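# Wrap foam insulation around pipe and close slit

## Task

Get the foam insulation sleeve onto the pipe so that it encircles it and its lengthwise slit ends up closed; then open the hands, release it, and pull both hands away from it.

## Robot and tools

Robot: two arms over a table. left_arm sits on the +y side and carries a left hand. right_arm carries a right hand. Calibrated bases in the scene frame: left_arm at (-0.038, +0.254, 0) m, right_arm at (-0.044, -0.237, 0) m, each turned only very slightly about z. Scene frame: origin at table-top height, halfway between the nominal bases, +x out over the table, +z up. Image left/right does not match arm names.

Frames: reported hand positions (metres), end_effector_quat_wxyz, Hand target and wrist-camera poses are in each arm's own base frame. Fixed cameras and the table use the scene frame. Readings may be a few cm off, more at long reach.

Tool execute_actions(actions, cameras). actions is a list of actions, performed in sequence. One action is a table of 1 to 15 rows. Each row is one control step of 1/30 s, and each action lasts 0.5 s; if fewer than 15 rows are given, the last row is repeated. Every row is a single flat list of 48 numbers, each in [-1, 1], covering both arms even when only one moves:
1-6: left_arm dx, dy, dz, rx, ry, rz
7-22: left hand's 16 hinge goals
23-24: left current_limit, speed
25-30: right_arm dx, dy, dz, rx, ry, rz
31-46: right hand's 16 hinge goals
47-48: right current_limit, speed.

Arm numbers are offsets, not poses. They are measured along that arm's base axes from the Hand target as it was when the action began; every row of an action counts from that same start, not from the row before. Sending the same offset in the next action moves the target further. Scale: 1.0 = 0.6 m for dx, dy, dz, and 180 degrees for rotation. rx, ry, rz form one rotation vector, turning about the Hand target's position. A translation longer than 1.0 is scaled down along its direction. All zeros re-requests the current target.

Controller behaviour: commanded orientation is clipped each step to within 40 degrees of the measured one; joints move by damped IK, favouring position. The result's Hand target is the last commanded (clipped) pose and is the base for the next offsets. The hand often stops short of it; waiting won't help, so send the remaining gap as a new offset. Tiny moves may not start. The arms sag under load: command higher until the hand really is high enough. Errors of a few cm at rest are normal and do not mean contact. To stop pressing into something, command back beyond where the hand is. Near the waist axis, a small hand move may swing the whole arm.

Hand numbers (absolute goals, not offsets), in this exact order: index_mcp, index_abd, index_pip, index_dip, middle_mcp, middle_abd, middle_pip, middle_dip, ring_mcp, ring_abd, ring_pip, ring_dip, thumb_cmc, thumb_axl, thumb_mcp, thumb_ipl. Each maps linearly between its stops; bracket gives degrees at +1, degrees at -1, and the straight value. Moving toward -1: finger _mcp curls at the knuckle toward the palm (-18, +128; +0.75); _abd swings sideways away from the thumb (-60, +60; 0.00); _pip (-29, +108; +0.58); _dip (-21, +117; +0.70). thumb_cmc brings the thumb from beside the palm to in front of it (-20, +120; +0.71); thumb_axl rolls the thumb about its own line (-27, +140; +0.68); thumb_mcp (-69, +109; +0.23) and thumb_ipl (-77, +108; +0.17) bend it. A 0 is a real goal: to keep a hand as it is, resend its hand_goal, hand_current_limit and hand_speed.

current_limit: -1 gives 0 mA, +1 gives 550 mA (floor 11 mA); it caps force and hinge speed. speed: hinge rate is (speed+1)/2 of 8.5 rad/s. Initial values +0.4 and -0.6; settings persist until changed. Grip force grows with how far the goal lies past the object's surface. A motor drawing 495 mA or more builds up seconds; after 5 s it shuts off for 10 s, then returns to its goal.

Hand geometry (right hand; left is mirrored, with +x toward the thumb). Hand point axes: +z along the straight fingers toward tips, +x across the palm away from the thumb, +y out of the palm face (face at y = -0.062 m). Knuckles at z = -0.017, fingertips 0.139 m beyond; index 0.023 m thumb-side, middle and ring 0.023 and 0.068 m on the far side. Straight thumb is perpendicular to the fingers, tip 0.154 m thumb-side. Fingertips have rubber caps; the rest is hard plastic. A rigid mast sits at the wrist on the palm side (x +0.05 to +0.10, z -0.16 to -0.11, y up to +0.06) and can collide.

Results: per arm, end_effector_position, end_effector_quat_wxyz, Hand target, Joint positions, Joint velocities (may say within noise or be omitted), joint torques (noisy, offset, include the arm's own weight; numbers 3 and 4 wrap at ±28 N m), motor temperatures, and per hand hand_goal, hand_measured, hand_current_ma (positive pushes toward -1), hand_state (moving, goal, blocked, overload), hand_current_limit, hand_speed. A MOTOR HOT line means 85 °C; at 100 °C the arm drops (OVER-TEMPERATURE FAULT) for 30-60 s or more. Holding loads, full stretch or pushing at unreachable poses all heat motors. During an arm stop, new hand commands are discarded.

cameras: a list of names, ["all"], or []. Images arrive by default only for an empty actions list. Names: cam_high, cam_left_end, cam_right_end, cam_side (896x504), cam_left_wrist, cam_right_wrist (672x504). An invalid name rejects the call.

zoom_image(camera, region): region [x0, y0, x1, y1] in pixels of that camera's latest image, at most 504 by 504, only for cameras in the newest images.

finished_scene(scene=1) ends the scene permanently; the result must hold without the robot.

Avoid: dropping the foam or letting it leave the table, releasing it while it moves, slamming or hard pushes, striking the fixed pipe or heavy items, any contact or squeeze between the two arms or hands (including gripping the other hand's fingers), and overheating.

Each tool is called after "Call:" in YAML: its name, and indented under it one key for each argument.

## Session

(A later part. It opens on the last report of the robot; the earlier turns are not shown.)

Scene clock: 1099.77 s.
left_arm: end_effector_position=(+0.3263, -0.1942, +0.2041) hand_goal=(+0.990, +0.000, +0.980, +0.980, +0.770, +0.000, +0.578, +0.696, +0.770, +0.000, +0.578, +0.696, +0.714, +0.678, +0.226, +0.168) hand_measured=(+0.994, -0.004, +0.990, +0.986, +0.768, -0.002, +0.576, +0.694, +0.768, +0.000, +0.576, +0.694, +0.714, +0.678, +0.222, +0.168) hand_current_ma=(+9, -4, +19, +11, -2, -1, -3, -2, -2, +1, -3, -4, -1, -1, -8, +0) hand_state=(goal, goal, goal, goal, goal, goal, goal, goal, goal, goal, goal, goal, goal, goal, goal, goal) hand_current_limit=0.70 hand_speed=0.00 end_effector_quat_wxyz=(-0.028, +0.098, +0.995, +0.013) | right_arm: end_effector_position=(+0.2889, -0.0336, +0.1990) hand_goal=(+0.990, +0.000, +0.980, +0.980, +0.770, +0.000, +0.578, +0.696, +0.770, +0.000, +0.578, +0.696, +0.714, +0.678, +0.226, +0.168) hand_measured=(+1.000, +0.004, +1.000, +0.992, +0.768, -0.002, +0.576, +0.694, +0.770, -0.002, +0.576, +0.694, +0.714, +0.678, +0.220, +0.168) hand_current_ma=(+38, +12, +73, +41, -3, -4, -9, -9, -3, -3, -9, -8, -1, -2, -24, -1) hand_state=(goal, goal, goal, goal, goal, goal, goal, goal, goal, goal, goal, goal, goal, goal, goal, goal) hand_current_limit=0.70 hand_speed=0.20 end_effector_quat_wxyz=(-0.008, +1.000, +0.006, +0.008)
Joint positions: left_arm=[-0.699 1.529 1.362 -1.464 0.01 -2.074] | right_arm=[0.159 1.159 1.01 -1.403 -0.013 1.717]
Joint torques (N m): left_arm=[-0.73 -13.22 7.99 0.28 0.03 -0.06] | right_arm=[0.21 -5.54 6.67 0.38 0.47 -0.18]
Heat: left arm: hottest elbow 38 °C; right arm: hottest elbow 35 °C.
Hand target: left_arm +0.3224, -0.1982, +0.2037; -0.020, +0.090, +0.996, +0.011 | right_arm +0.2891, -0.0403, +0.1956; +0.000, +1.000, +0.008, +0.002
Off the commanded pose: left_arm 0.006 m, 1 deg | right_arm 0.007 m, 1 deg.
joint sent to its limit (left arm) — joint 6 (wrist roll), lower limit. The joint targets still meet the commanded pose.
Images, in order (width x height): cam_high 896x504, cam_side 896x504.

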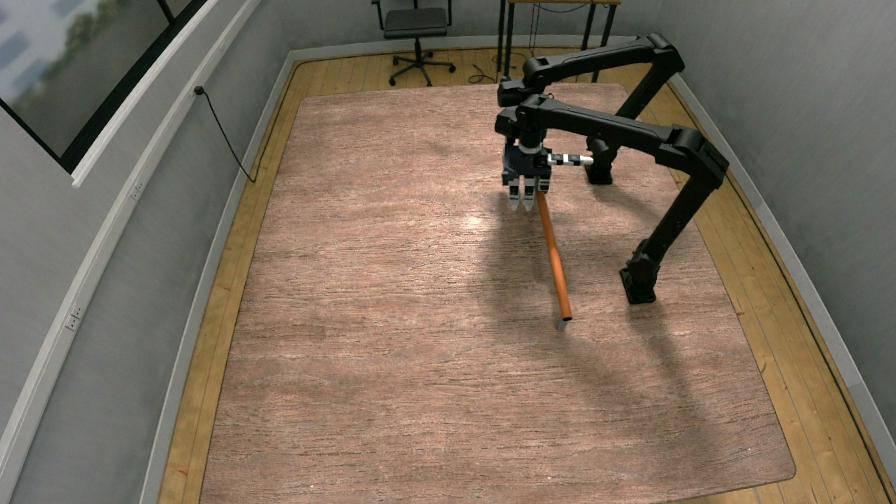

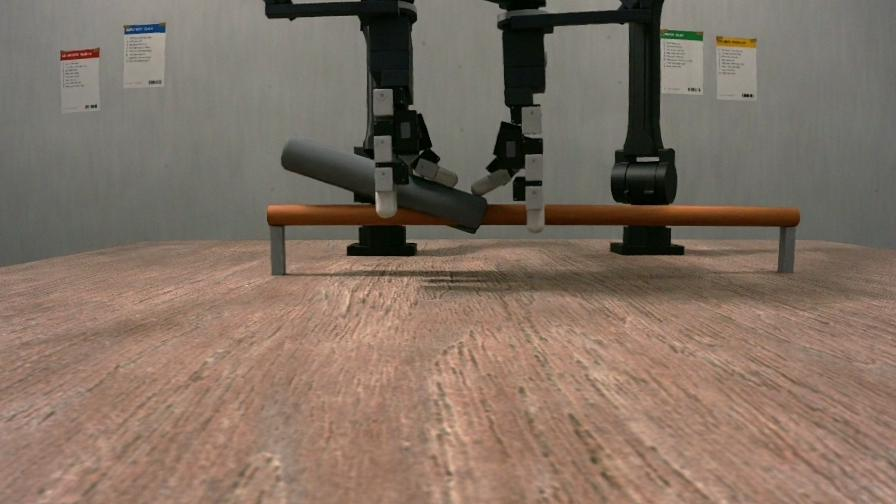

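Call:
execute_actions:
  actions:
    - [[0,0.0,0,0,0,0,0.99,0,0.98,0.98,0.77,0,0.577,0.696,0.77,0,0.577,0.696,0.714,0.678,0.226,0.168,0.7,0,0,-0.01,0.0,0,0,0,0.99,0,0.98,0.98,0.77,0,0.577,0.696,0.77,0,0.577,0.696,0.714,0.678,0.226,0.168,0.7,0.2],[0,0.0,0,0,0,0,0.99,0,0.98,0.98,0.77,0,0.577,0.696,0.77,0,0.577,0.696,0.714,0.678,0.226,0.168,0.7,0,0.0,-0.028,0.0,0,0,0,0.99,0,0.98,0.98,0.77,0,0.577,0.696,0.77,0,0.577,0.696,0.714,0.678,0.226,0.168,0.7,0.2]]
  cameras: ["cam_side", "cam_right_end"]

Call:
zoom_image:
  camera: "cam_side"
  region: [360, 130, 520, 250]

Call:
zoom_image:
  camera: "cam_right_end"
  region: [170, 150, 490, 350]

Scene clock: 1100.90 s.
left_arm: end_effector_position=(+0.3259, -0.1958, +0.2039) hand_goal=(+0.990, +0.000, +0.980, +0.980, +0.770, +0.000, +0.578, +0.696, +0.770, +0.000, +0.578, +0.696, +0.714, +0.678, +0.226, +0.168) hand_measured=(+0.994, +0.002, +0.990, +0.986, +0.768, -0.002, +0.576, +0.694, +0.768, +0.000, +0.576, +0.694, +0.714, +0.678, +0.222, +0.168) hand_current_ma=(+8, +2, +19, +11, -2, -1, -3, -2, -2, +1, -3, -4, -1, -1, -8, +0) hand_state=(goal, goal, goal, goal, goal, goal, goal, goal, goal, goal, goal, goal, goal, goal, goal, goal) hand_current_limit=0.70 hand_speed=0.00 end_effector_quat_wxyz=(-0.027, +0.099, +0.995, +0.012) | right_arm: end_effector_position=(+0.2906, -0.0497, +0.1990) hand_goal=(+0.990, +0.000, +0.980, +0.980, +0.770, +0.000, +0.578, +0.696, +0.770, +0.000, +0.578, +0.696, +0.714, +0.678, +0.226, +0.168) hand_measured=(+1.000, +0.000, +1.000, +0.994, +0.768, -0.002, +0.576, +0.694, +0.770, -0.002, +0.576, +0.694, +0.714, +0.678, +0.220, +0.168) hand_current_ma=(+38, +1, +73, +48, -3, -4, -9, -9, -3, -3, -9, -8, -1, -2, -24, -1) hand_state=(goal, goal, goal, goal, goal, goal, goal, goal, goal, goal, goal, goal, goal, goal, goal, goal) hand_current_limit=0.70 hand_speed=0.20 end_effector_quat_wxyz=(-0.008, +1.000, +0.003, +0.009)
Joint positions: left_arm=[-0.702 1.529 1.362 -1.462 0.012 -2.074] | right_arm=[0.106 1.159 1.01 -1.403 -0.015 1.672]
Joint torques (N m): left_arm=[-0.67 -13.27 7.99 0.23 -0.02 -0.06] | right_arm=[0.26 -5.89 6.24 0.2 0.52 -0.23]
Heat: left arm: hottest elbow 38 °C; right arm: hottest elbow 34 °C.
Hand target: left_arm +0.3223, -0.1983, +0.2037; -0.020, +0.090, +0.996, +0.011 | right_arm +0.2891, -0.0571, +0.1956; +0.000, +1.000, +0.008, +0.002
Off the commanded pose: left_arm 0.004 m, 1 deg | right_arm 0.008 m, 1 deg.
joint sent to its limit (left arm) — joint 6 (wrist roll), lower limit. The joint targets still meet the commanded pose.
Images, in order (width x height): cam_right_end 896x504, cam_side 896x504.

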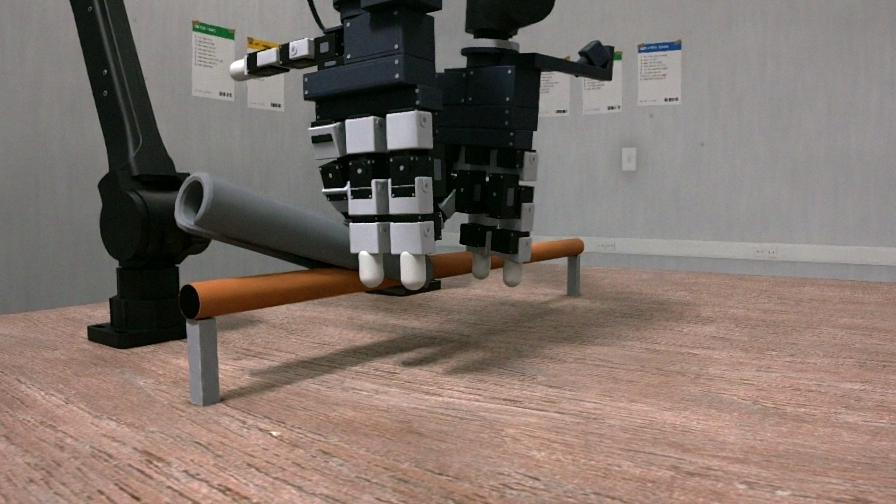

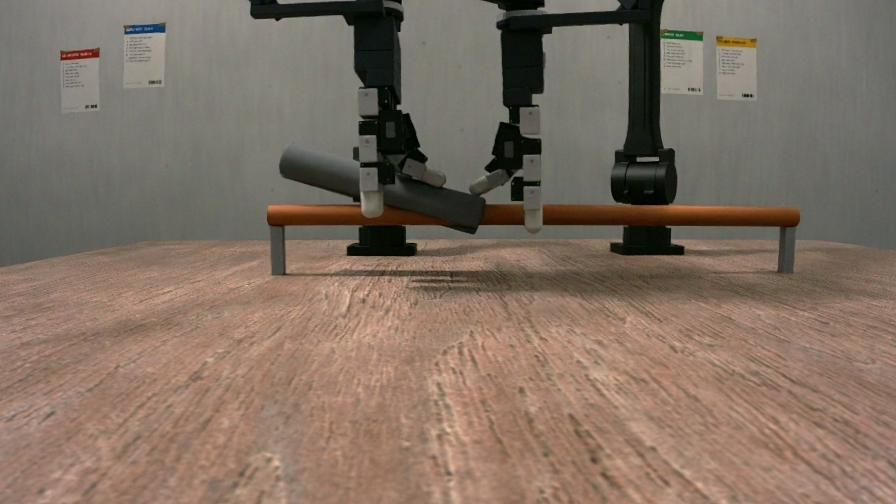

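Scaled by 3.150 from the camera's 896x504 image, which has a finer 1280x720 frame.

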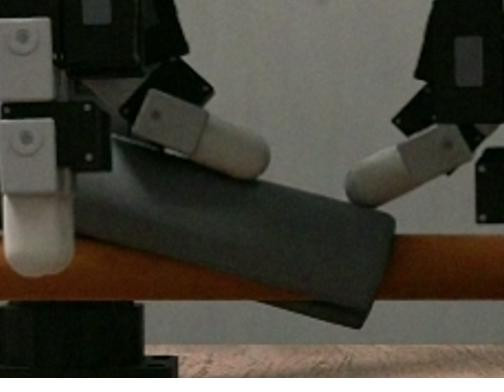

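Scaled by 1.575 from the camera's 896x504 image, which has a finer 1280x720 frame.

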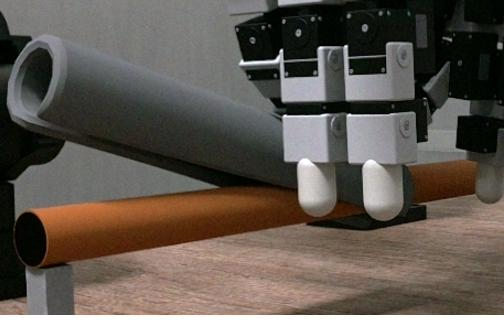

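Call:
execute_actions:
  actions:
    - [[0,0.0,0,0,0,0,0.99,0,0.98,0.98,0.77,0,0.577,0.696,0.77,0,0.577,0.696,0.714,0.678,0.226,0.168,0.7,0,0,-0.012,-0.002,0,0,0,0.99,0,0.98,0.98,0.77,0,0.577,0.696,0.77,0,0.577,0.696,0.714,0.678,0.226,0.168,0.7,0.2],[0,0.0,0,0,0,0,0.99,0,0.98,0.98,0.77,0,0.577,0.696,0.77,0,0.577,0.696,0.714,0.678,0.226,0.168,0.7,0,0.0,-0.033,-0.006,0,0,0,0.99,0,0.98,0.98,0.77,0,0.577,0.696,0.77,0,0.577,0.696,0.714,0.678,0.226,0.168,0.7,0.2]]
  cameras: ["cam_side", "cam_right_end"]

Call:
zoom_image:
  camera: "cam_side"
  region: [340, 130, 500, 250]

Call:
zoom_image:
  camera: "cam_right_end"
  region: [160, 150, 480, 350]

Scene clock: 1102.37 s.
left_arm: end_effector_position=(+0.3259, -0.1958, +0.2038) hand_goal=(+0.990, +0.000, +0.980, +0.980, +0.770, +0.000, +0.578, +0.696, +0.770, +0.000, +0.578, +0.696, +0.714, +0.678, +0.226, +0.168) hand_measured=(+0.988, +0.002, +0.982, +0.982, +0.768, -0.002, +0.576, +0.694, +0.768, +0.000, +0.576, +0.694, +0.714, +0.678, +0.222, +0.168) hand_current_ma=(-2, +3, +2, +4, -2, -1, -3, -2, -2, +1, -3, -4, -1, -1, -8, +0) hand_state=(goal, goal, goal, goal, goal, goal, goal, goal, goal, goal, goal, goal, goal, goal, goal, goal) hand_current_limit=0.70 hand_speed=0.00 end_effector_quat_wxyz=(-0.027, +0.099, +0.995, +0.012) | right_arm: end_effector_position=(+0.2890, -0.0691, +0.1955) hand_goal=(+0.990, +0.000, +0.980, +0.980, +0.770, +0.000, +0.578, +0.696, +0.770, +0.000, +0.578, +0.696, +0.714, +0.678, +0.226, +0.168) hand_measured=(+1.000, -0.006, +1.000, +0.998, +0.768, -0.002, +0.576, +0.694, +0.770, -0.002, +0.576, +0.694, +0.714, +0.678, +0.220, +0.168) hand_current_ma=(+38, -20, +73, +71, -3, -4, -9, -9, -3, -3, -9, -8, -1, -2, -24, -1) hand_state=(goal, goal, goal, goal, goal, goal, goal, goal, goal, goal, goal, goal, goal, goal, goal, goal) hand_current_limit=0.70 hand_speed=0.20 end_effector_quat_wxyz=(-0.009, +1.000, +0.001, +0.004)
Joint positions: left_arm=[-0.702 1.529 1.362 -1.462 0.012 -2.074] | right_arm=[0.043 1.159 1.001 -1.403 -0.017 1.612]
Joint torques (N m): left_arm=[-0.5 -12.86 7.99 0.24 -0.02 -0.05] | right_arm=[0.38 -6.18 6.3 0.57 0.59 -0.28]
Heat: left arm: hottest elbow 38 °C; right arm: hottest elbow 34 °C.
Hand target: left_arm +0.3224, -0.1982, +0.2037; -0.020, +0.090, +0.996, +0.011 | right_arm +0.2891, -0.0769, +0.1920; +0.000, +1.000, +0.008, +0.002
Off the commanded pose: left_arm 0.004 m, 1 deg | right_arm 0.008 m, 1 deg.
joint sent to its limit (left arm) — joint 6 (wrist roll), lower limit. The joint targets still meet the commanded pose.
Images, in order (width x height): cam_right_end 896x504, cam_side 896x504.

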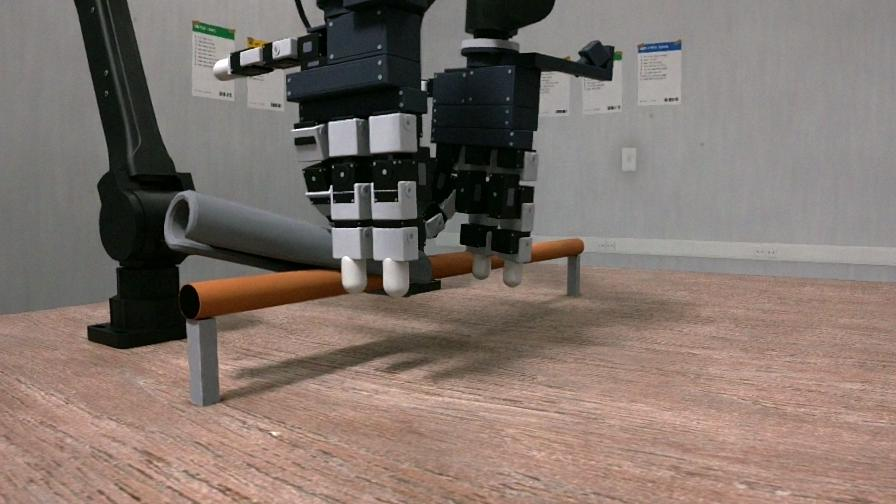

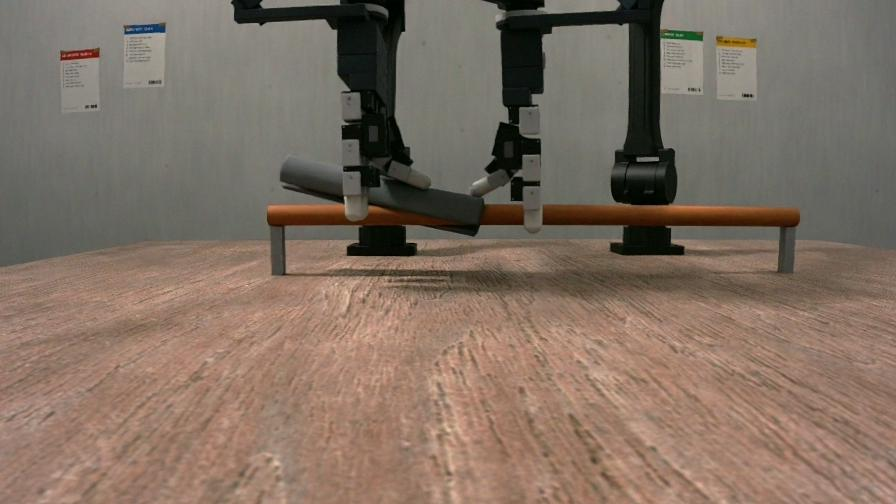

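Scaled by 3.150 from the camera's 896x504 image, which has a finer 1280x720 frame.

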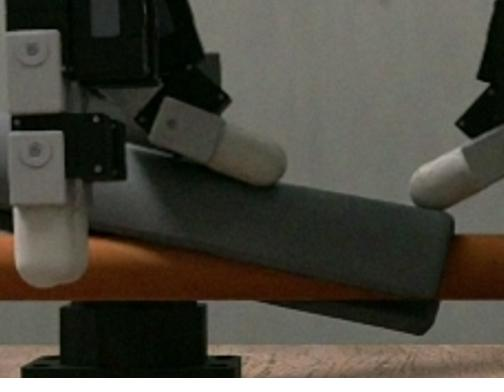

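Scaled by 1.575 from the camera's 896x504 image, which has a finer 1280x720 frame.

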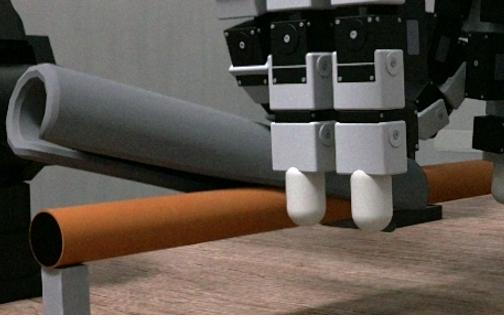

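Call:
execute_actions:
  actions:
    - [[0,0.0,0,0,0,0,0.99,0,0.98,0.98,0.77,0,0.577,0.696,0.77,0,0.577,0.696,0.714,0.678,0.226,0.168,0.7,0,0,-0.012,-0.002,0,0,0,0.99,0,0.98,0.98,0.77,0,0.577,0.696,0.77,0,0.577,0.696,0.714,0.678,0.226,0.168,0.7,0.2],[0,0.0,0,0,0,0,0.99,0,0.98,0.98,0.77,0,0.577,0.696,0.77,0,0.577,0.696,0.714,0.678,0.226,0.168,0.7,0,0.0,-0.03,-0.006,0,0,0,0.99,0,0.98,0.98,0.77,0,0.577,0.696,0.77,0,0.577,0.696,0.714,0.678,0.226,0.168,0.7,0.2]]
  cameras: ["cam_side", "cam_right_end", "cam_left_end"]

Call:
zoom_image:
  camera: "cam_side"
  region: [320, 130, 500, 250]

Call:
zoom_image:
  camera: "cam_right_end"
  region: [160, 150, 480, 350]

Scene clock: 1103.80 s.
left_arm: end_effector_position=(+0.3259, -0.1958, +0.2038) hand_goal=(+0.990, +0.000, +0.980, +0.980, +0.770, +0.000, +0.578, +0.696, +0.770, +0.000, +0.578, +0.696, +0.714, +0.678, +0.226, +0.168) hand_measured=(+0.988, +0.002, +0.982, +0.982, +0.768, -0.002, +0.576, +0.694, +0.768, +0.000, +0.576, +0.694, +0.714, +0.678, +0.222, +0.168) hand_current_ma=(-3, +3, +1, +4, -2, -1, -3, -2, -2, +1, -3, -4, -1, -1, -8, +0) hand_state=(goal, goal, goal, goal, goal, goal, goal, goal, goal, goal, goal, goal, goal, goal, goal, goal) hand_current_limit=0.70 hand_speed=0.00 end_effector_quat_wxyz=(-0.027, +0.099, +0.995, +0.012) | right_arm: end_effector_position=(+0.2894, -0.0866, +0.1929) hand_goal=(+0.990, +0.000, +0.980, +0.980, +0.770, +0.000, +0.578, +0.696, +0.770, +0.000, +0.578, +0.696, +0.714, +0.678, +0.226, +0.168) hand_measured=(+1.000, -0.008, +1.000, +0.998, +0.768, -0.002, +0.576, +0.694, +0.770, -0.002, +0.576, +0.694, +0.714, +0.678, +0.220, +0.168) hand_current_ma=(+38, -26, +73, +71, -3, -4, -9, -9, -3, -3, -9, -8, -1, -2, -24, -1) hand_state=(goal, goal, goal, goal, goal, goal, goal, goal, goal, goal, goal, goal, goal, goal, goal, goal) hand_current_limit=0.70 hand_speed=0.20 end_effector_quat_wxyz=(-0.010, +1.000, -0.001, +0.006)
Joint positions: left_arm=[-0.702 1.529 1.362 -1.462 0.012 -2.074] | right_arm=[-0.015 1.159 0.995 -1.395 -0.02 1.558]
Joint torques (N m): left_arm=[-0.38 -13.1 8.01 0.27 -0.02 -0.04] | right_arm=[0.38 -6.01 6.05 0.62 0.69 -0.28]
Heat: left arm: hottest elbow 38 °C; right arm: hottest elbow 34 °C.
Hand target: left_arm +0.3224, -0.1982, +0.2037; -0.020, +0.090, +0.996, +0.011 | right_arm +0.2891, -0.0948, +0.1884; +0.000, +1.000, +0.008, +0.002
Off the commanded pose: left_arm 0.004 m, 1 deg | right_arm 0.009 m, 2 deg.
joint sent to its limit (left arm) — joint 6 (wrist roll), lower limit. The joint targets still meet the commanded pose.
Images, in order (width x height): cam_left_end 896x504, cam_right_end 896x504, cam_side 896x504.

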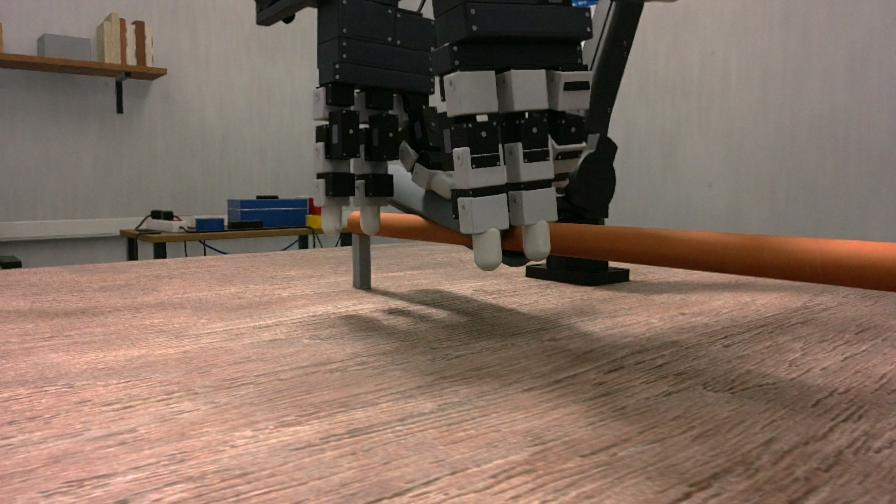

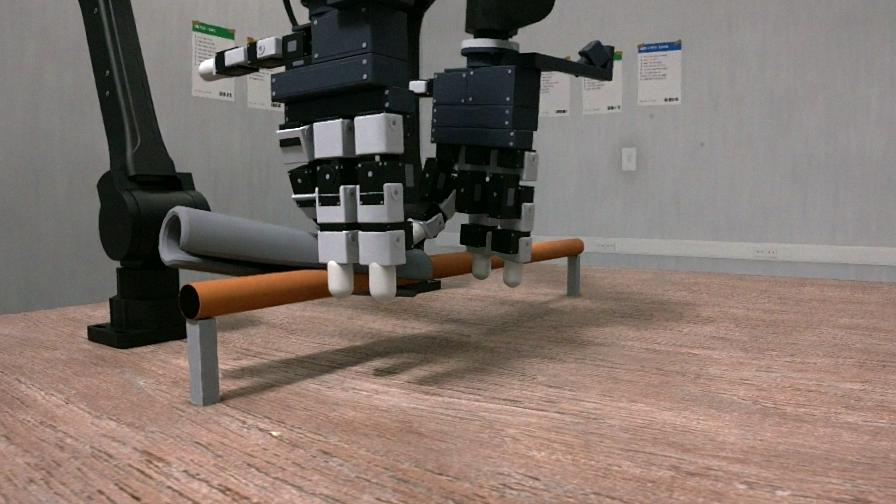

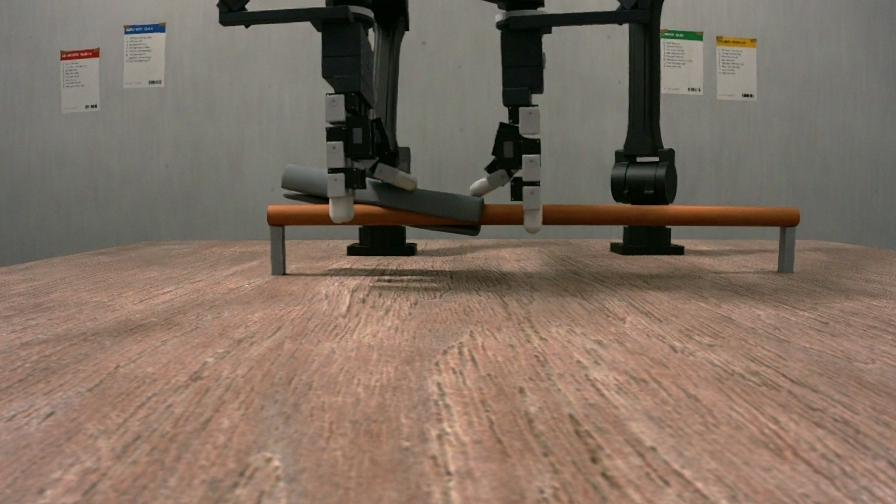

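Scaled by 2.800 from the camera's 896x504 image, which has a finer 1280x720 frame.

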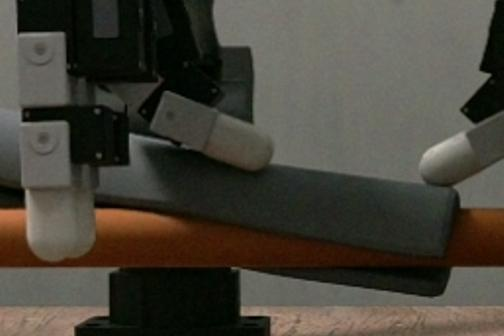

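Scaled by 1.575 from the camera's 896x504 image, which has a finer 1280x720 frame.

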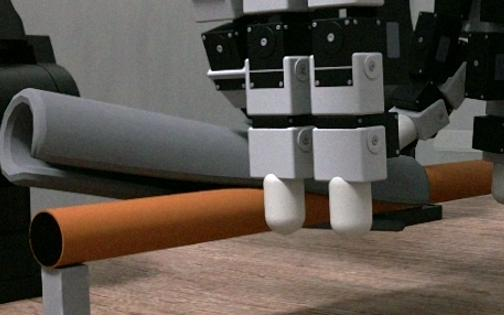

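Call:
zoom_image:
  camera: "cam_right_end"
  region: [150, 190, 270, 320]

Scaled by 3.877 from the camera's 896x504 image, which has a finer 1280x720 frame.

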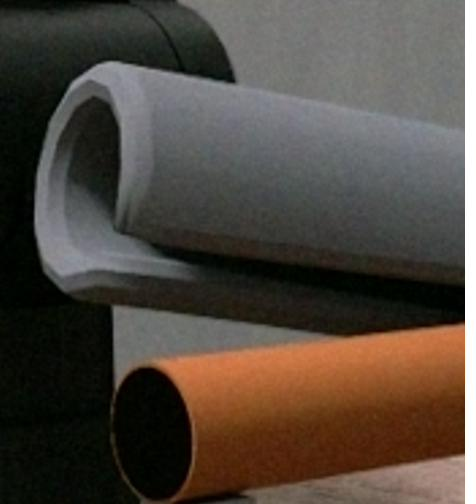

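Call:
execute_actions:
  actions: []
  cameras: ["cam_right_wrist", "cam_high", "cam_left_wrist"]

Call:
zoom_image:
  camera: "cam_high"
  region: [480, 120, 600, 220]

Scene clock: 1104.67 s.
left_arm: end_effector_position=(+0.3259, -0.1958, +0.2038) hand_goal=(+0.990, +0.000, +0.980, +0.980, +0.770, +0.000, +0.578, +0.696, +0.770, +0.000, +0.578, +0.696, +0.714, +0.678, +0.226, +0.168) hand_measured=(+0.988, +0.002, +0.982, +0.982, +0.768, -0.002, +0.576, +0.694, +0.768, +0.000, +0.576, +0.694, +0.714, +0.678, +0.222, +0.168) hand_current_ma=(-3, +3, +1, +4, -2, -1, -3, -2, -2, +1, -3, -4, -1, -1, -8, +0) hand_state=(goal, goal, goal, goal, goal, goal, goal, goal, goal, goal, goal, goal, goal, goal, goal, goal) hand_current_limit=0.70 hand_speed=0.00 end_effector_quat_wxyz=(-0.027, +0.099, +0.995, +0.012) | right_arm: end_effector_position=(+0.2894, -0.0866, +0.1929) hand_goal=(+0.990, +0.000, +0.980, +0.980, +0.770, +0.000, +0.578, +0.696, +0.770, +0.000, +0.578, +0.696, +0.714, +0.678, +0.226, +0.168) hand_measured=(+1.000, -0.008, +1.000, +0.998, +0.768, -0.002, +0.576, +0.694, +0.770, -0.002, +0.576, +0.694, +0.714, +0.678, +0.220, +0.168) hand_current_ma=(+38, -26, +73, +71, -3, -4, -9, -9, -3, -3, -9, -8, -1, -2, -24, -1) hand_state=(goal, goal, goal, goal, goal, goal, goal, goal, goal, goal, goal, goal, goal, goal, goal, goal) hand_current_limit=0.70 hand_speed=0.20 end_effector_quat_wxyz=(-0.010, +1.000, +0.000, +0.006)
Joint positions: left_arm=[-0.702 1.529 1.362 -1.462 0.012 -2.074] | right_arm=[-0.015 1.159 0.995 -1.395 -0.02 1.557]
Joint velocities: within noise
Joint torques (N m): left_arm=[-0.67 -13.1 7.99 0.29 -0.03 -0.04] | right_arm=[0.15 -6.12 6.05 0.55 0.69 -0.32]
Motor temperatures (°C): left_arm=[25 32 38 26 24 24] | right_arm=[29 30 34 22 23 21]
Heat: left arm: hottest elbow 38 °C; right arm: hottest elbow 34 °C.
Hand target: left_arm +0.3224, -0.1982, +0.2037; -0.020, +0.090, +0.996, +0.011 | right_arm +0.2891, -0.0949, +0.1884; +0.000, +1.000, +0.008, +0.002
Off the commanded pose: left_arm 0.004 m, 1 deg | right_arm 0.009 m, 2 deg.
Images, in order (width x height): cam_high 896x504, cam_left_wrist 672x504, cam_right_wrist 672x504.

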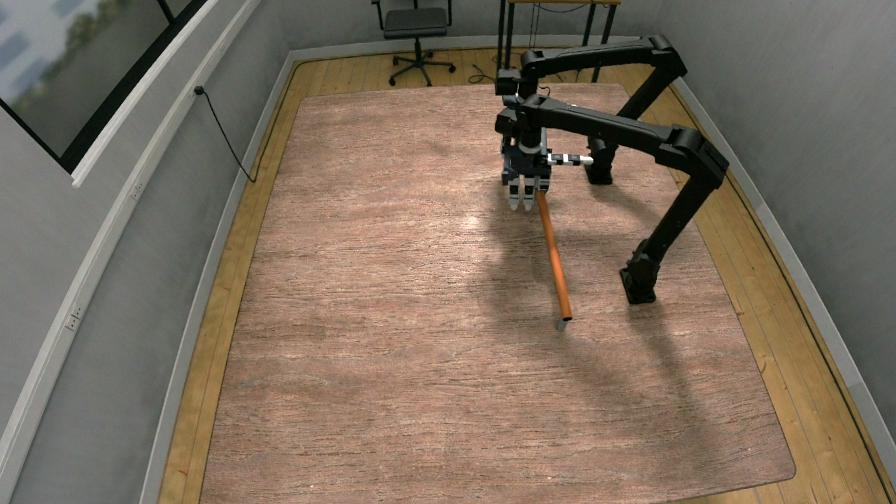

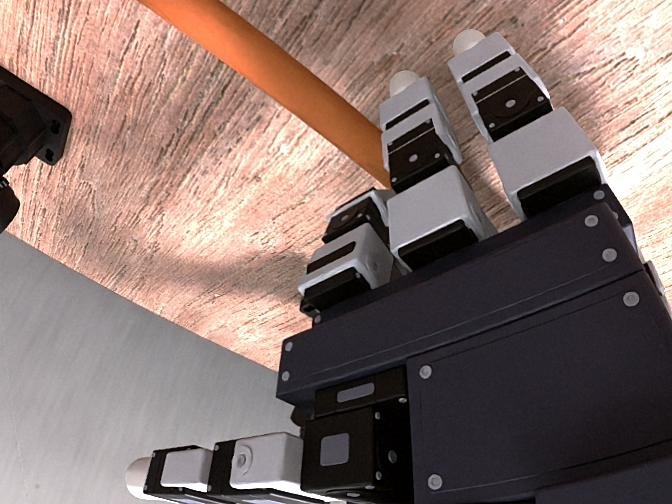

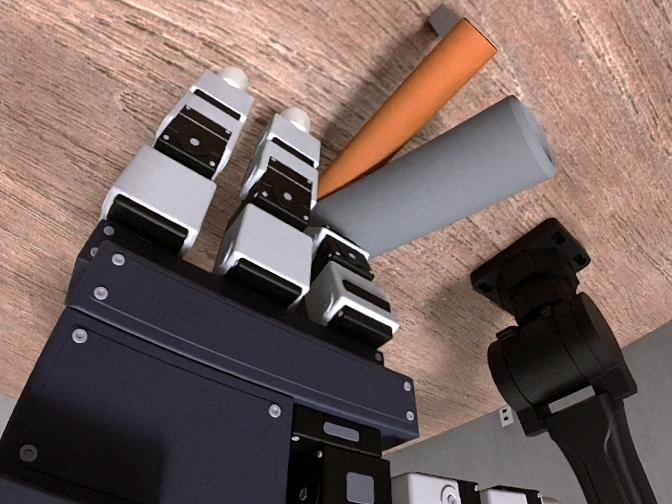

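Scaled by 4.200 from the camera's 896x504 image, which has a finer 1280x720 frame.

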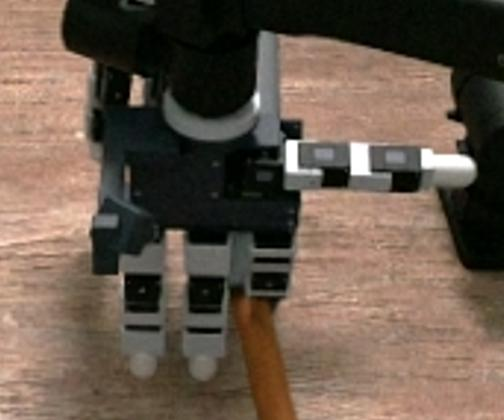

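Call:
execute_actions:
  actions:
    - [[0,0,0,0,0,0,0.99,0,0.98,0.98,0.77,0,0.577,0.696,0.77,0,0.577,0.696,0.714,0.678,0.226,0.168,0.7,0,0,0,0.02,0,0,0,0.99,0,0.98,0.98,0.77,0,0.577,0.696,0.77,0,0.577,0.696,0.714,0.678,0.226,0.168,0.7,0.2],[0,0,0,0,0,0,0.99,0,0.98,0.98,0.77,0,0.577,0.696,0.77,0,0.577,0.696,0.714,0.678,0.226,0.168,0.7,0,0,0,0.05,0,0,0,0.99,0,0.98,0.98,0.77,0,0.577,0.696,0.77,0,0.577,0.696,0.714,0.678,0.226,0.168,0.7,0.2],[0,0,0,0,0,0,0.99,0,0.98,0.98,0.77,0,0.577,0.696,0.77,0,0.577,0.696,0.714,0.678,0.226,0.168,0.7,0,0,0,0.08,0,0,0,0.99,0,0.98,0.98,0.77,0,0.577,0.696,0.77,0,0.577,0.696,0.714,0.678,0.226,0.168,0.7,0.2]]
    - [[0,0,0,0,0,0,0.99,0,0.98,0.98,0.77,0,0.577,0.696,0.77,0,0.577,0.696,0.714,0.678,0.226,0.168,0.7,0,-0.02,-0.02,0.05,0,0,0,0.99,0,0.98,0.98,0.77,0,0.577,0.696,0.77,0,0.577,0.696,0.714,0.678,0.226,0.168,0.7,0.2],[0,0,0,0,0,0,0.99,0,0.98,0.98,0.77,0,0.577,0.696,0.77,0,0.577,0.696,0.714,0.678,0.226,0.168,0.7,0,-0.04,-0.04,0.11,0,0,0,0.99,0,0.98,0.98,0.77,0,0.577,0.696,0.77,0,0.577,0.696,0.714,0.678,0.226,0.168,0.7,0.2]]
  cameras: ["cam_side", "cam_right_end", "cam_high", "cam_left_end"]

Call:
zoom_image:
  camera: "cam_right_end"
  region: [140, 160, 480, 350]

Call:
zoom_image:
  camera: "cam_side"
  region: [260, 130, 520, 250]

Scene clock: 1107.90 s.
left_arm: end_effector_position=(+0.3259, -0.1958, +0.2038) hand_goal=(+0.990, +0.000, +0.980, +0.980, +0.770, +0.000, +0.578, +0.696, +0.770, +0.000, +0.578, +0.696, +0.714, +0.678, +0.226, +0.168) hand_measured=(+0.988, +0.002, +0.982, +0.982, +0.768, -0.002, +0.576, +0.694, +0.768, +0.000, +0.576, +0.694, +0.714, +0.678, +0.222, +0.168) hand_current_ma=(-3, +3, +1, +4, -2, -1, -3, -2, -2, +1, -3, -4, -1, -1, -8, +0) hand_state=(goal, goal, goal, goal, goal, goal, goal, goal, goal, goal, goal, goal, goal, goal, goal, goal) hand_current_limit=0.70 hand_speed=0.00 end_effector_quat_wxyz=(-0.027, +0.099, +0.995, +0.012) | right_arm: end_effector_position=(+0.2561, -0.1160, +0.2899) hand_goal=(+0.990, +0.000, +0.980, +0.980, +0.770, +0.000, +0.578, +0.696, +0.770, +0.000, +0.578, +0.696, +0.714, +0.678, +0.226, +0.168) hand_measured=(+0.986, -0.002, +0.980, +0.982, +0.768, -0.002, +0.576, +0.694, +0.770, -0.002, +0.576, +0.694, +0.714, +0.678, +0.220, +0.168) hand_current_ma=(-11, -8, +1, +7, -3, -4, -9, -9, -3, -3, -9, -8, -1, -2, -25, -1) hand_state=(goal, goal, goal, goal, goal, goal, goal, goal, goal, goal, goal, goal, goal, goal, goal, goal) hand_current_limit=0.70 hand_speed=0.20 end_effector_quat_wxyz=(+0.000, +1.000, +0.007, -0.008)
Joint positions: left_arm=[-0.702 1.529 1.362 -1.462 0.012 -2.074] | right_arm=[-0.107 1.08 1.186 -1.693 0.003 1.45]
Joint torques (N m): left_arm=[-0.38 -12.98 8.03 0.18 -0.03 -0.04] | right_arm=[0.62 -3.96 10.66 -0.01 -0.08 -0.12]
Heat: left arm: hottest elbow 38 °C; right arm: hottest elbow 34 °C.
Hand target: left_arm +0.3224, -0.1982, +0.2037; -0.020, +0.090, +0.996, +0.011 | right_arm +0.2651, -0.1189, +0.3024; +0.000, +1.000, +0.008, +0.002
Off the commanded pose: left_arm 0.004 m, 1 deg | right_arm 0.016 m, 1 deg.
joint sent to its limit (left arm) — joint 6 (wrist roll), lower limit. The joint targets still meet the commanded pose.
Images, in order (width x height): cam_high 896x504, cam_left_end 896x504, cam_right_end 896x504, cam_side 896x504.

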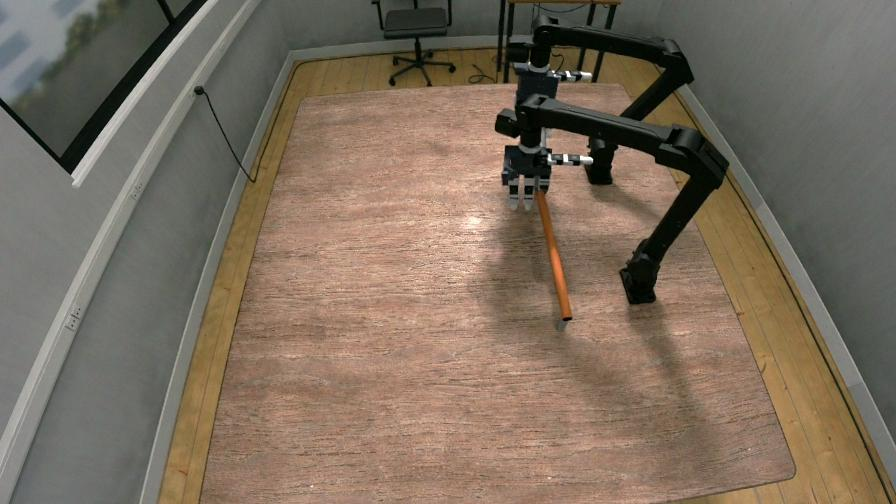

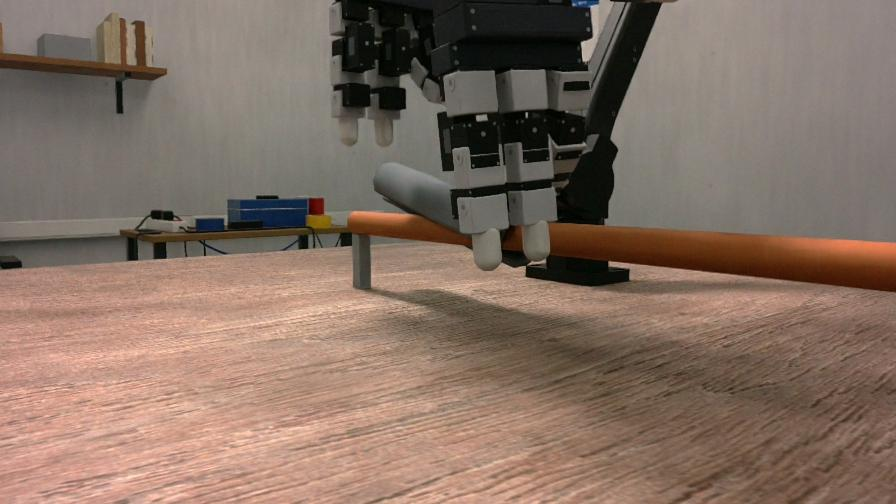

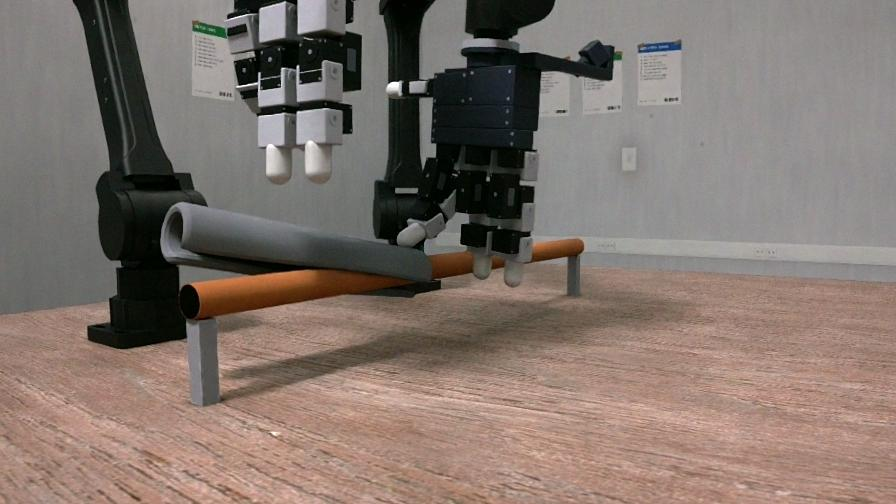

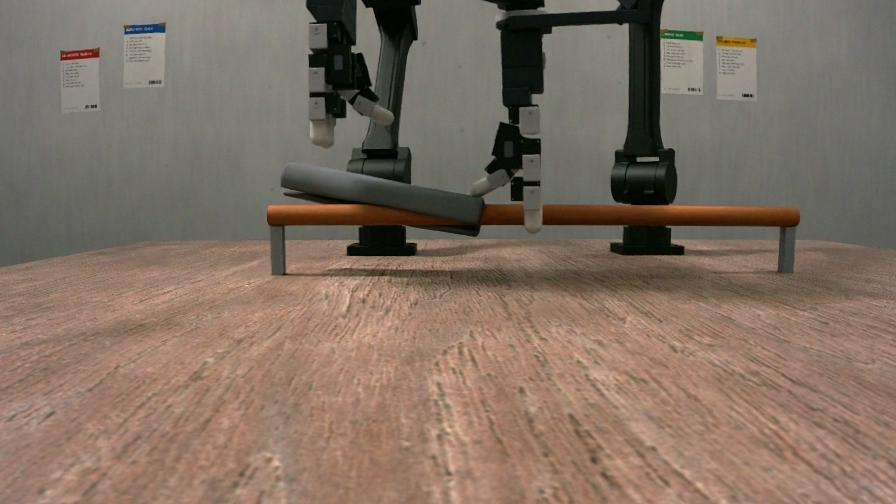

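Scaled by 1.482 from the camera's 896x504 image, which has a finer 1280x720 frame.

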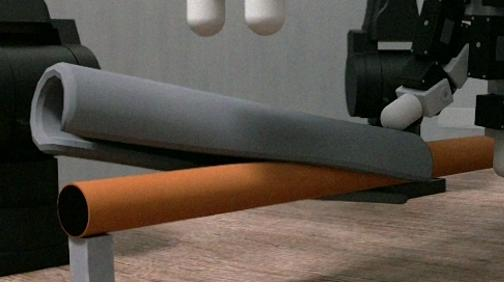

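Scaled by 1.938 from the camera's 896x504 image, which has a finer 1280x720 frame.

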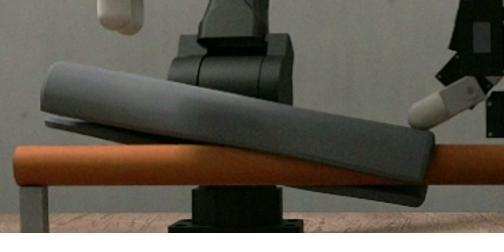

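Call:
execute_actions:
  actions:
    - [[0,0,0,0,0,0,0.99,0,0.98,0.98,0.77,0,0.577,0.696,0.77,0,0.577,0.696,0.714,0.678,0.226,0.168,0.7,0,0.0108,0.005,0.0,0,0,0.083,0.99,0,0.98,0.98,0.99,0,0.98,0.98,0.99,0,0.98,0.98,0.714,0.678,0.226,0.168,0.7,0.2],[0,0,0,0,0,0,0.99,0,0.98,0.98,0.77,0,0.577,0.696,0.77,0,0.577,0.696,0.714,0.678,0.226,0.168,0.7,0,0.0215,0.0102,0.0,0,0,0.1667,0.99,0,0.98,0.98,0.99,0,0.98,0.98,0.99,0,0.98,0.98,0.714,0.678,0.226,0.168,0.7,0.2]]
    - [[0,0,0,0,0,0,0.99,0,0.98,0.98,0.77,0,0.577,0.696,0.77,0,0.577,0.696,0.714,0.678,0.226,0.168,0.7,0,0.0065,0.018,0.0,0,0,0.083,0.99,0,0.98,0.98,0.99,0,0.98,0.98,0.99,0,0.98,0.98,0.714,0.678,0.226,0.168,0.7,0.2],[0,0,0,0,0,0,0.99,0,0.98,0.98,0.77,0,0.577,0.696,0.77,0,0.577,0.696,0.714,0.678,0.226,0.168,0.7,0,0.013,0.0363,0.0,0,0,0.1667,0.99,0,0.98,0.98,0.99,0,0.98,0.98,0.99,0,0.98,0.98,0.714,0.678,0.226,0.168,0.7,0.2]]
    - [[0,0,0,0,0,0,0.99,0,0.98,0.98,0.77,0,0.577,0.696,0.77,0,0.577,0.696,0.714,0.678,0.226,0.168,0.7,0,-0.008,0.026,0.0,0,0,0.083,0.99,0,0.98,0.98,0.99,0,0.98,0.98,0.99,0,0.98,0.98,0.714,0.678,0.226,0.168,0.7,0.2],[0,0,0,0,0,0,0.99,0,0.98,0.98,0.77,0,0.577,0.696,0.77,0,0.577,0.696,0.714,0.678,0.226,0.168,0.7,0,-0.0163,0.0517,0.0,0,0,0.1667,0.99,0,0.98,0.98,0.99,0,0.98,0.98,0.99,0,0.98,0.98,0.714,0.678,0.226,0.168,0.7,0.2]]
  cameras: ["cam_side", "cam_right_end", "cam_high", "cam_right_wrist"]

Scene clock: 1110.93 s.
left_arm: end_effector_position=(+0.3259, -0.1958, +0.2038) hand_goal=(+0.990, +0.000, +0.980, +0.980, +0.770, +0.000, +0.578, +0.696, +0.770, +0.000, +0.578, +0.696, +0.714, +0.678, +0.226, +0.168) hand_measured=(+0.988, +0.002, +0.982, +0.982, +0.768, -0.002, +0.576, +0.694, +0.768, +0.000, +0.576, +0.694, +0.714, +0.678, +0.222, +0.168) hand_current_ma=(-3, +3, +1, +4, -2, -1, -3, -2, -2, +1, -3, -4, -1, -1, -8, +0) hand_state=(goal, goal, goal, goal, goal, goal, goal, goal, goal, goal, goal, goal, goal, goal, goal, goal) hand_current_limit=0.70 hand_speed=0.00 end_effector_quat_wxyz=(-0.027, +0.099, +0.995, +0.012) | right_arm: end_effector_position=(+0.2747, -0.0587, +0.3000) hand_goal=(+0.990, +0.000, +0.980, +0.980, +0.990, +0.000, +0.980, +0.980, +0.990, +0.000, +0.980, +0.980, +0.714, +0.678, +0.226, +0.168) hand_measured=(+0.986, -0.002, +0.980, +0.982, +0.982, -0.002, +0.974, +0.976, +0.982, -0.002, +0.974, +0.978, +0.714, +0.678, +0.220, +0.168) hand_current_ma=(-13, -6, +1, +7, -30, -3, -20, -11, -28, -3, -21, -10, +0, -2, -25, -1) hand_state=(goal, goal, goal, goal, goal, goal, goal, goal, goal, goal, goal, goal, goal, goal, goal, goal) hand_current_limit=0.70 hand_speed=0.20 end_effector_quat_wxyz=(+0.052, +0.708, +0.704, +0.033)
Joint positions: left_arm=[-0.702 1.529 1.362 -1.462 0.012 -2.074] | right_arm=[-0.178 0.758 1.009 -1.699 0.006 -0.173]
Joint torques (N m): left_arm=[-0.67 -13.22 7.99 0.24 -0.03 -0.04] | right_arm=[0.73 -0.09 7.9 0.44 -0.02 -0.13]
Heat: left arm: hottest elbow 38 °C; right arm: hottest elbow 35 °C.
Hand target: left_arm +0.3224, -0.1982, +0.2037; -0.020, +0.090, +0.996, +0.011 | right_arm +0.2760, -0.0600, +0.3022; -0.001, +0.701, +0.713, +0.001
Off the commanded pose: left_arm 0.004 m, 1 deg | right_arm 0.003 m, 7 deg.
joint sent to its limit (left arm) — joint 6 (wrist roll), lower limit. The joint targets still meet the commanded pose.
joint sent to its limit (right arm) — joint 4 (wrist pitch), lower limit. The joint targets are off in orientation, not in position.
Images, in order (width x height): cam_high 896x504, cam_right_end 896x504, cam_side 896x504, cam_right_wrist 672x504.

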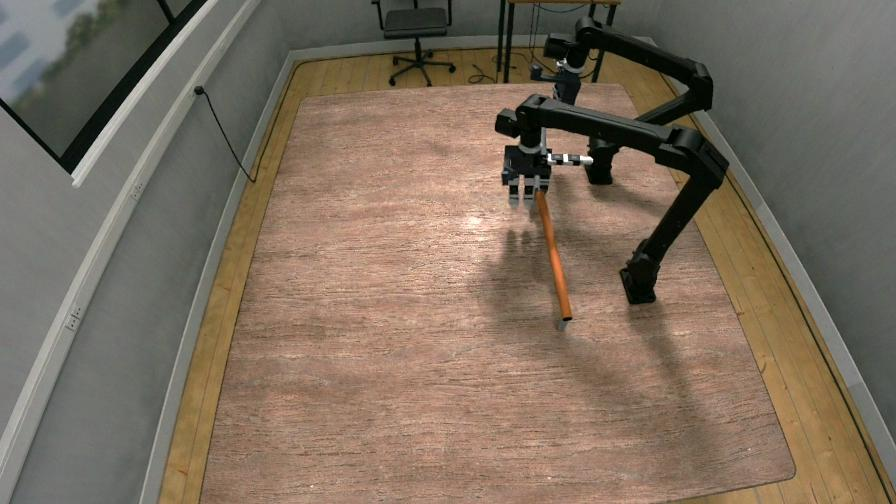

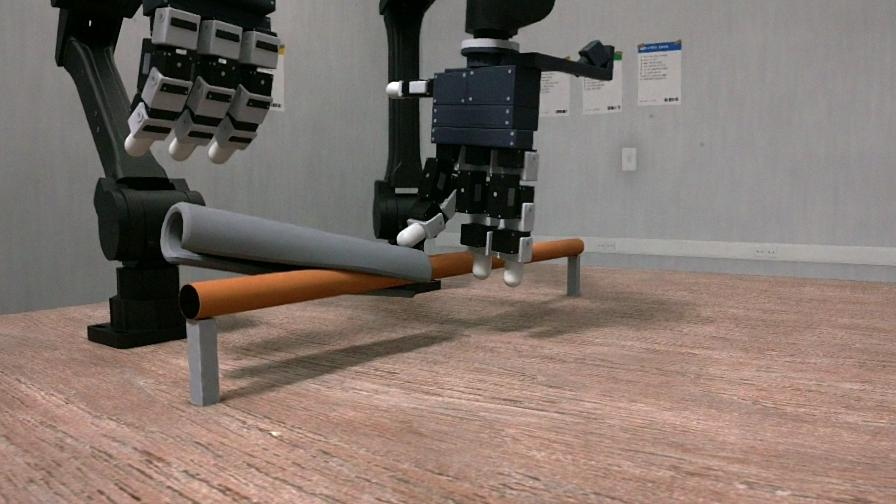

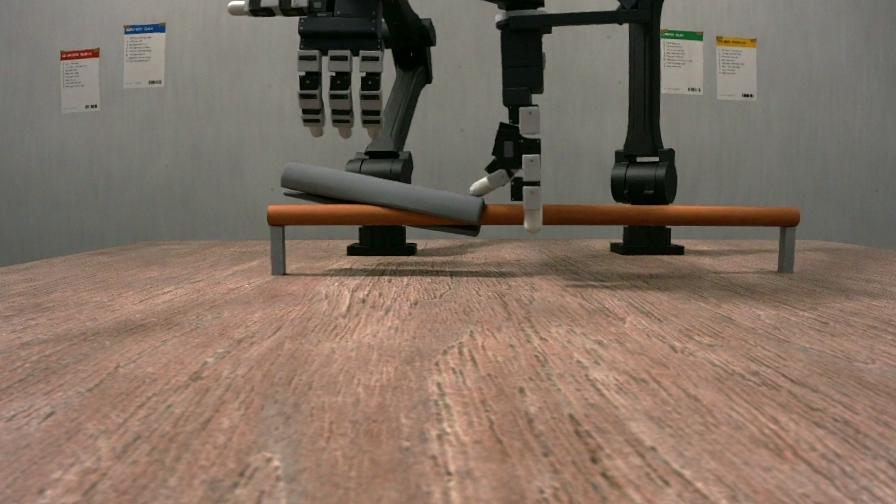

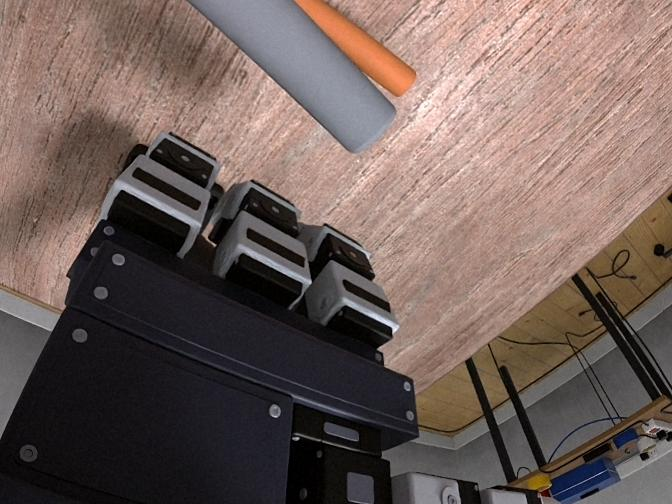

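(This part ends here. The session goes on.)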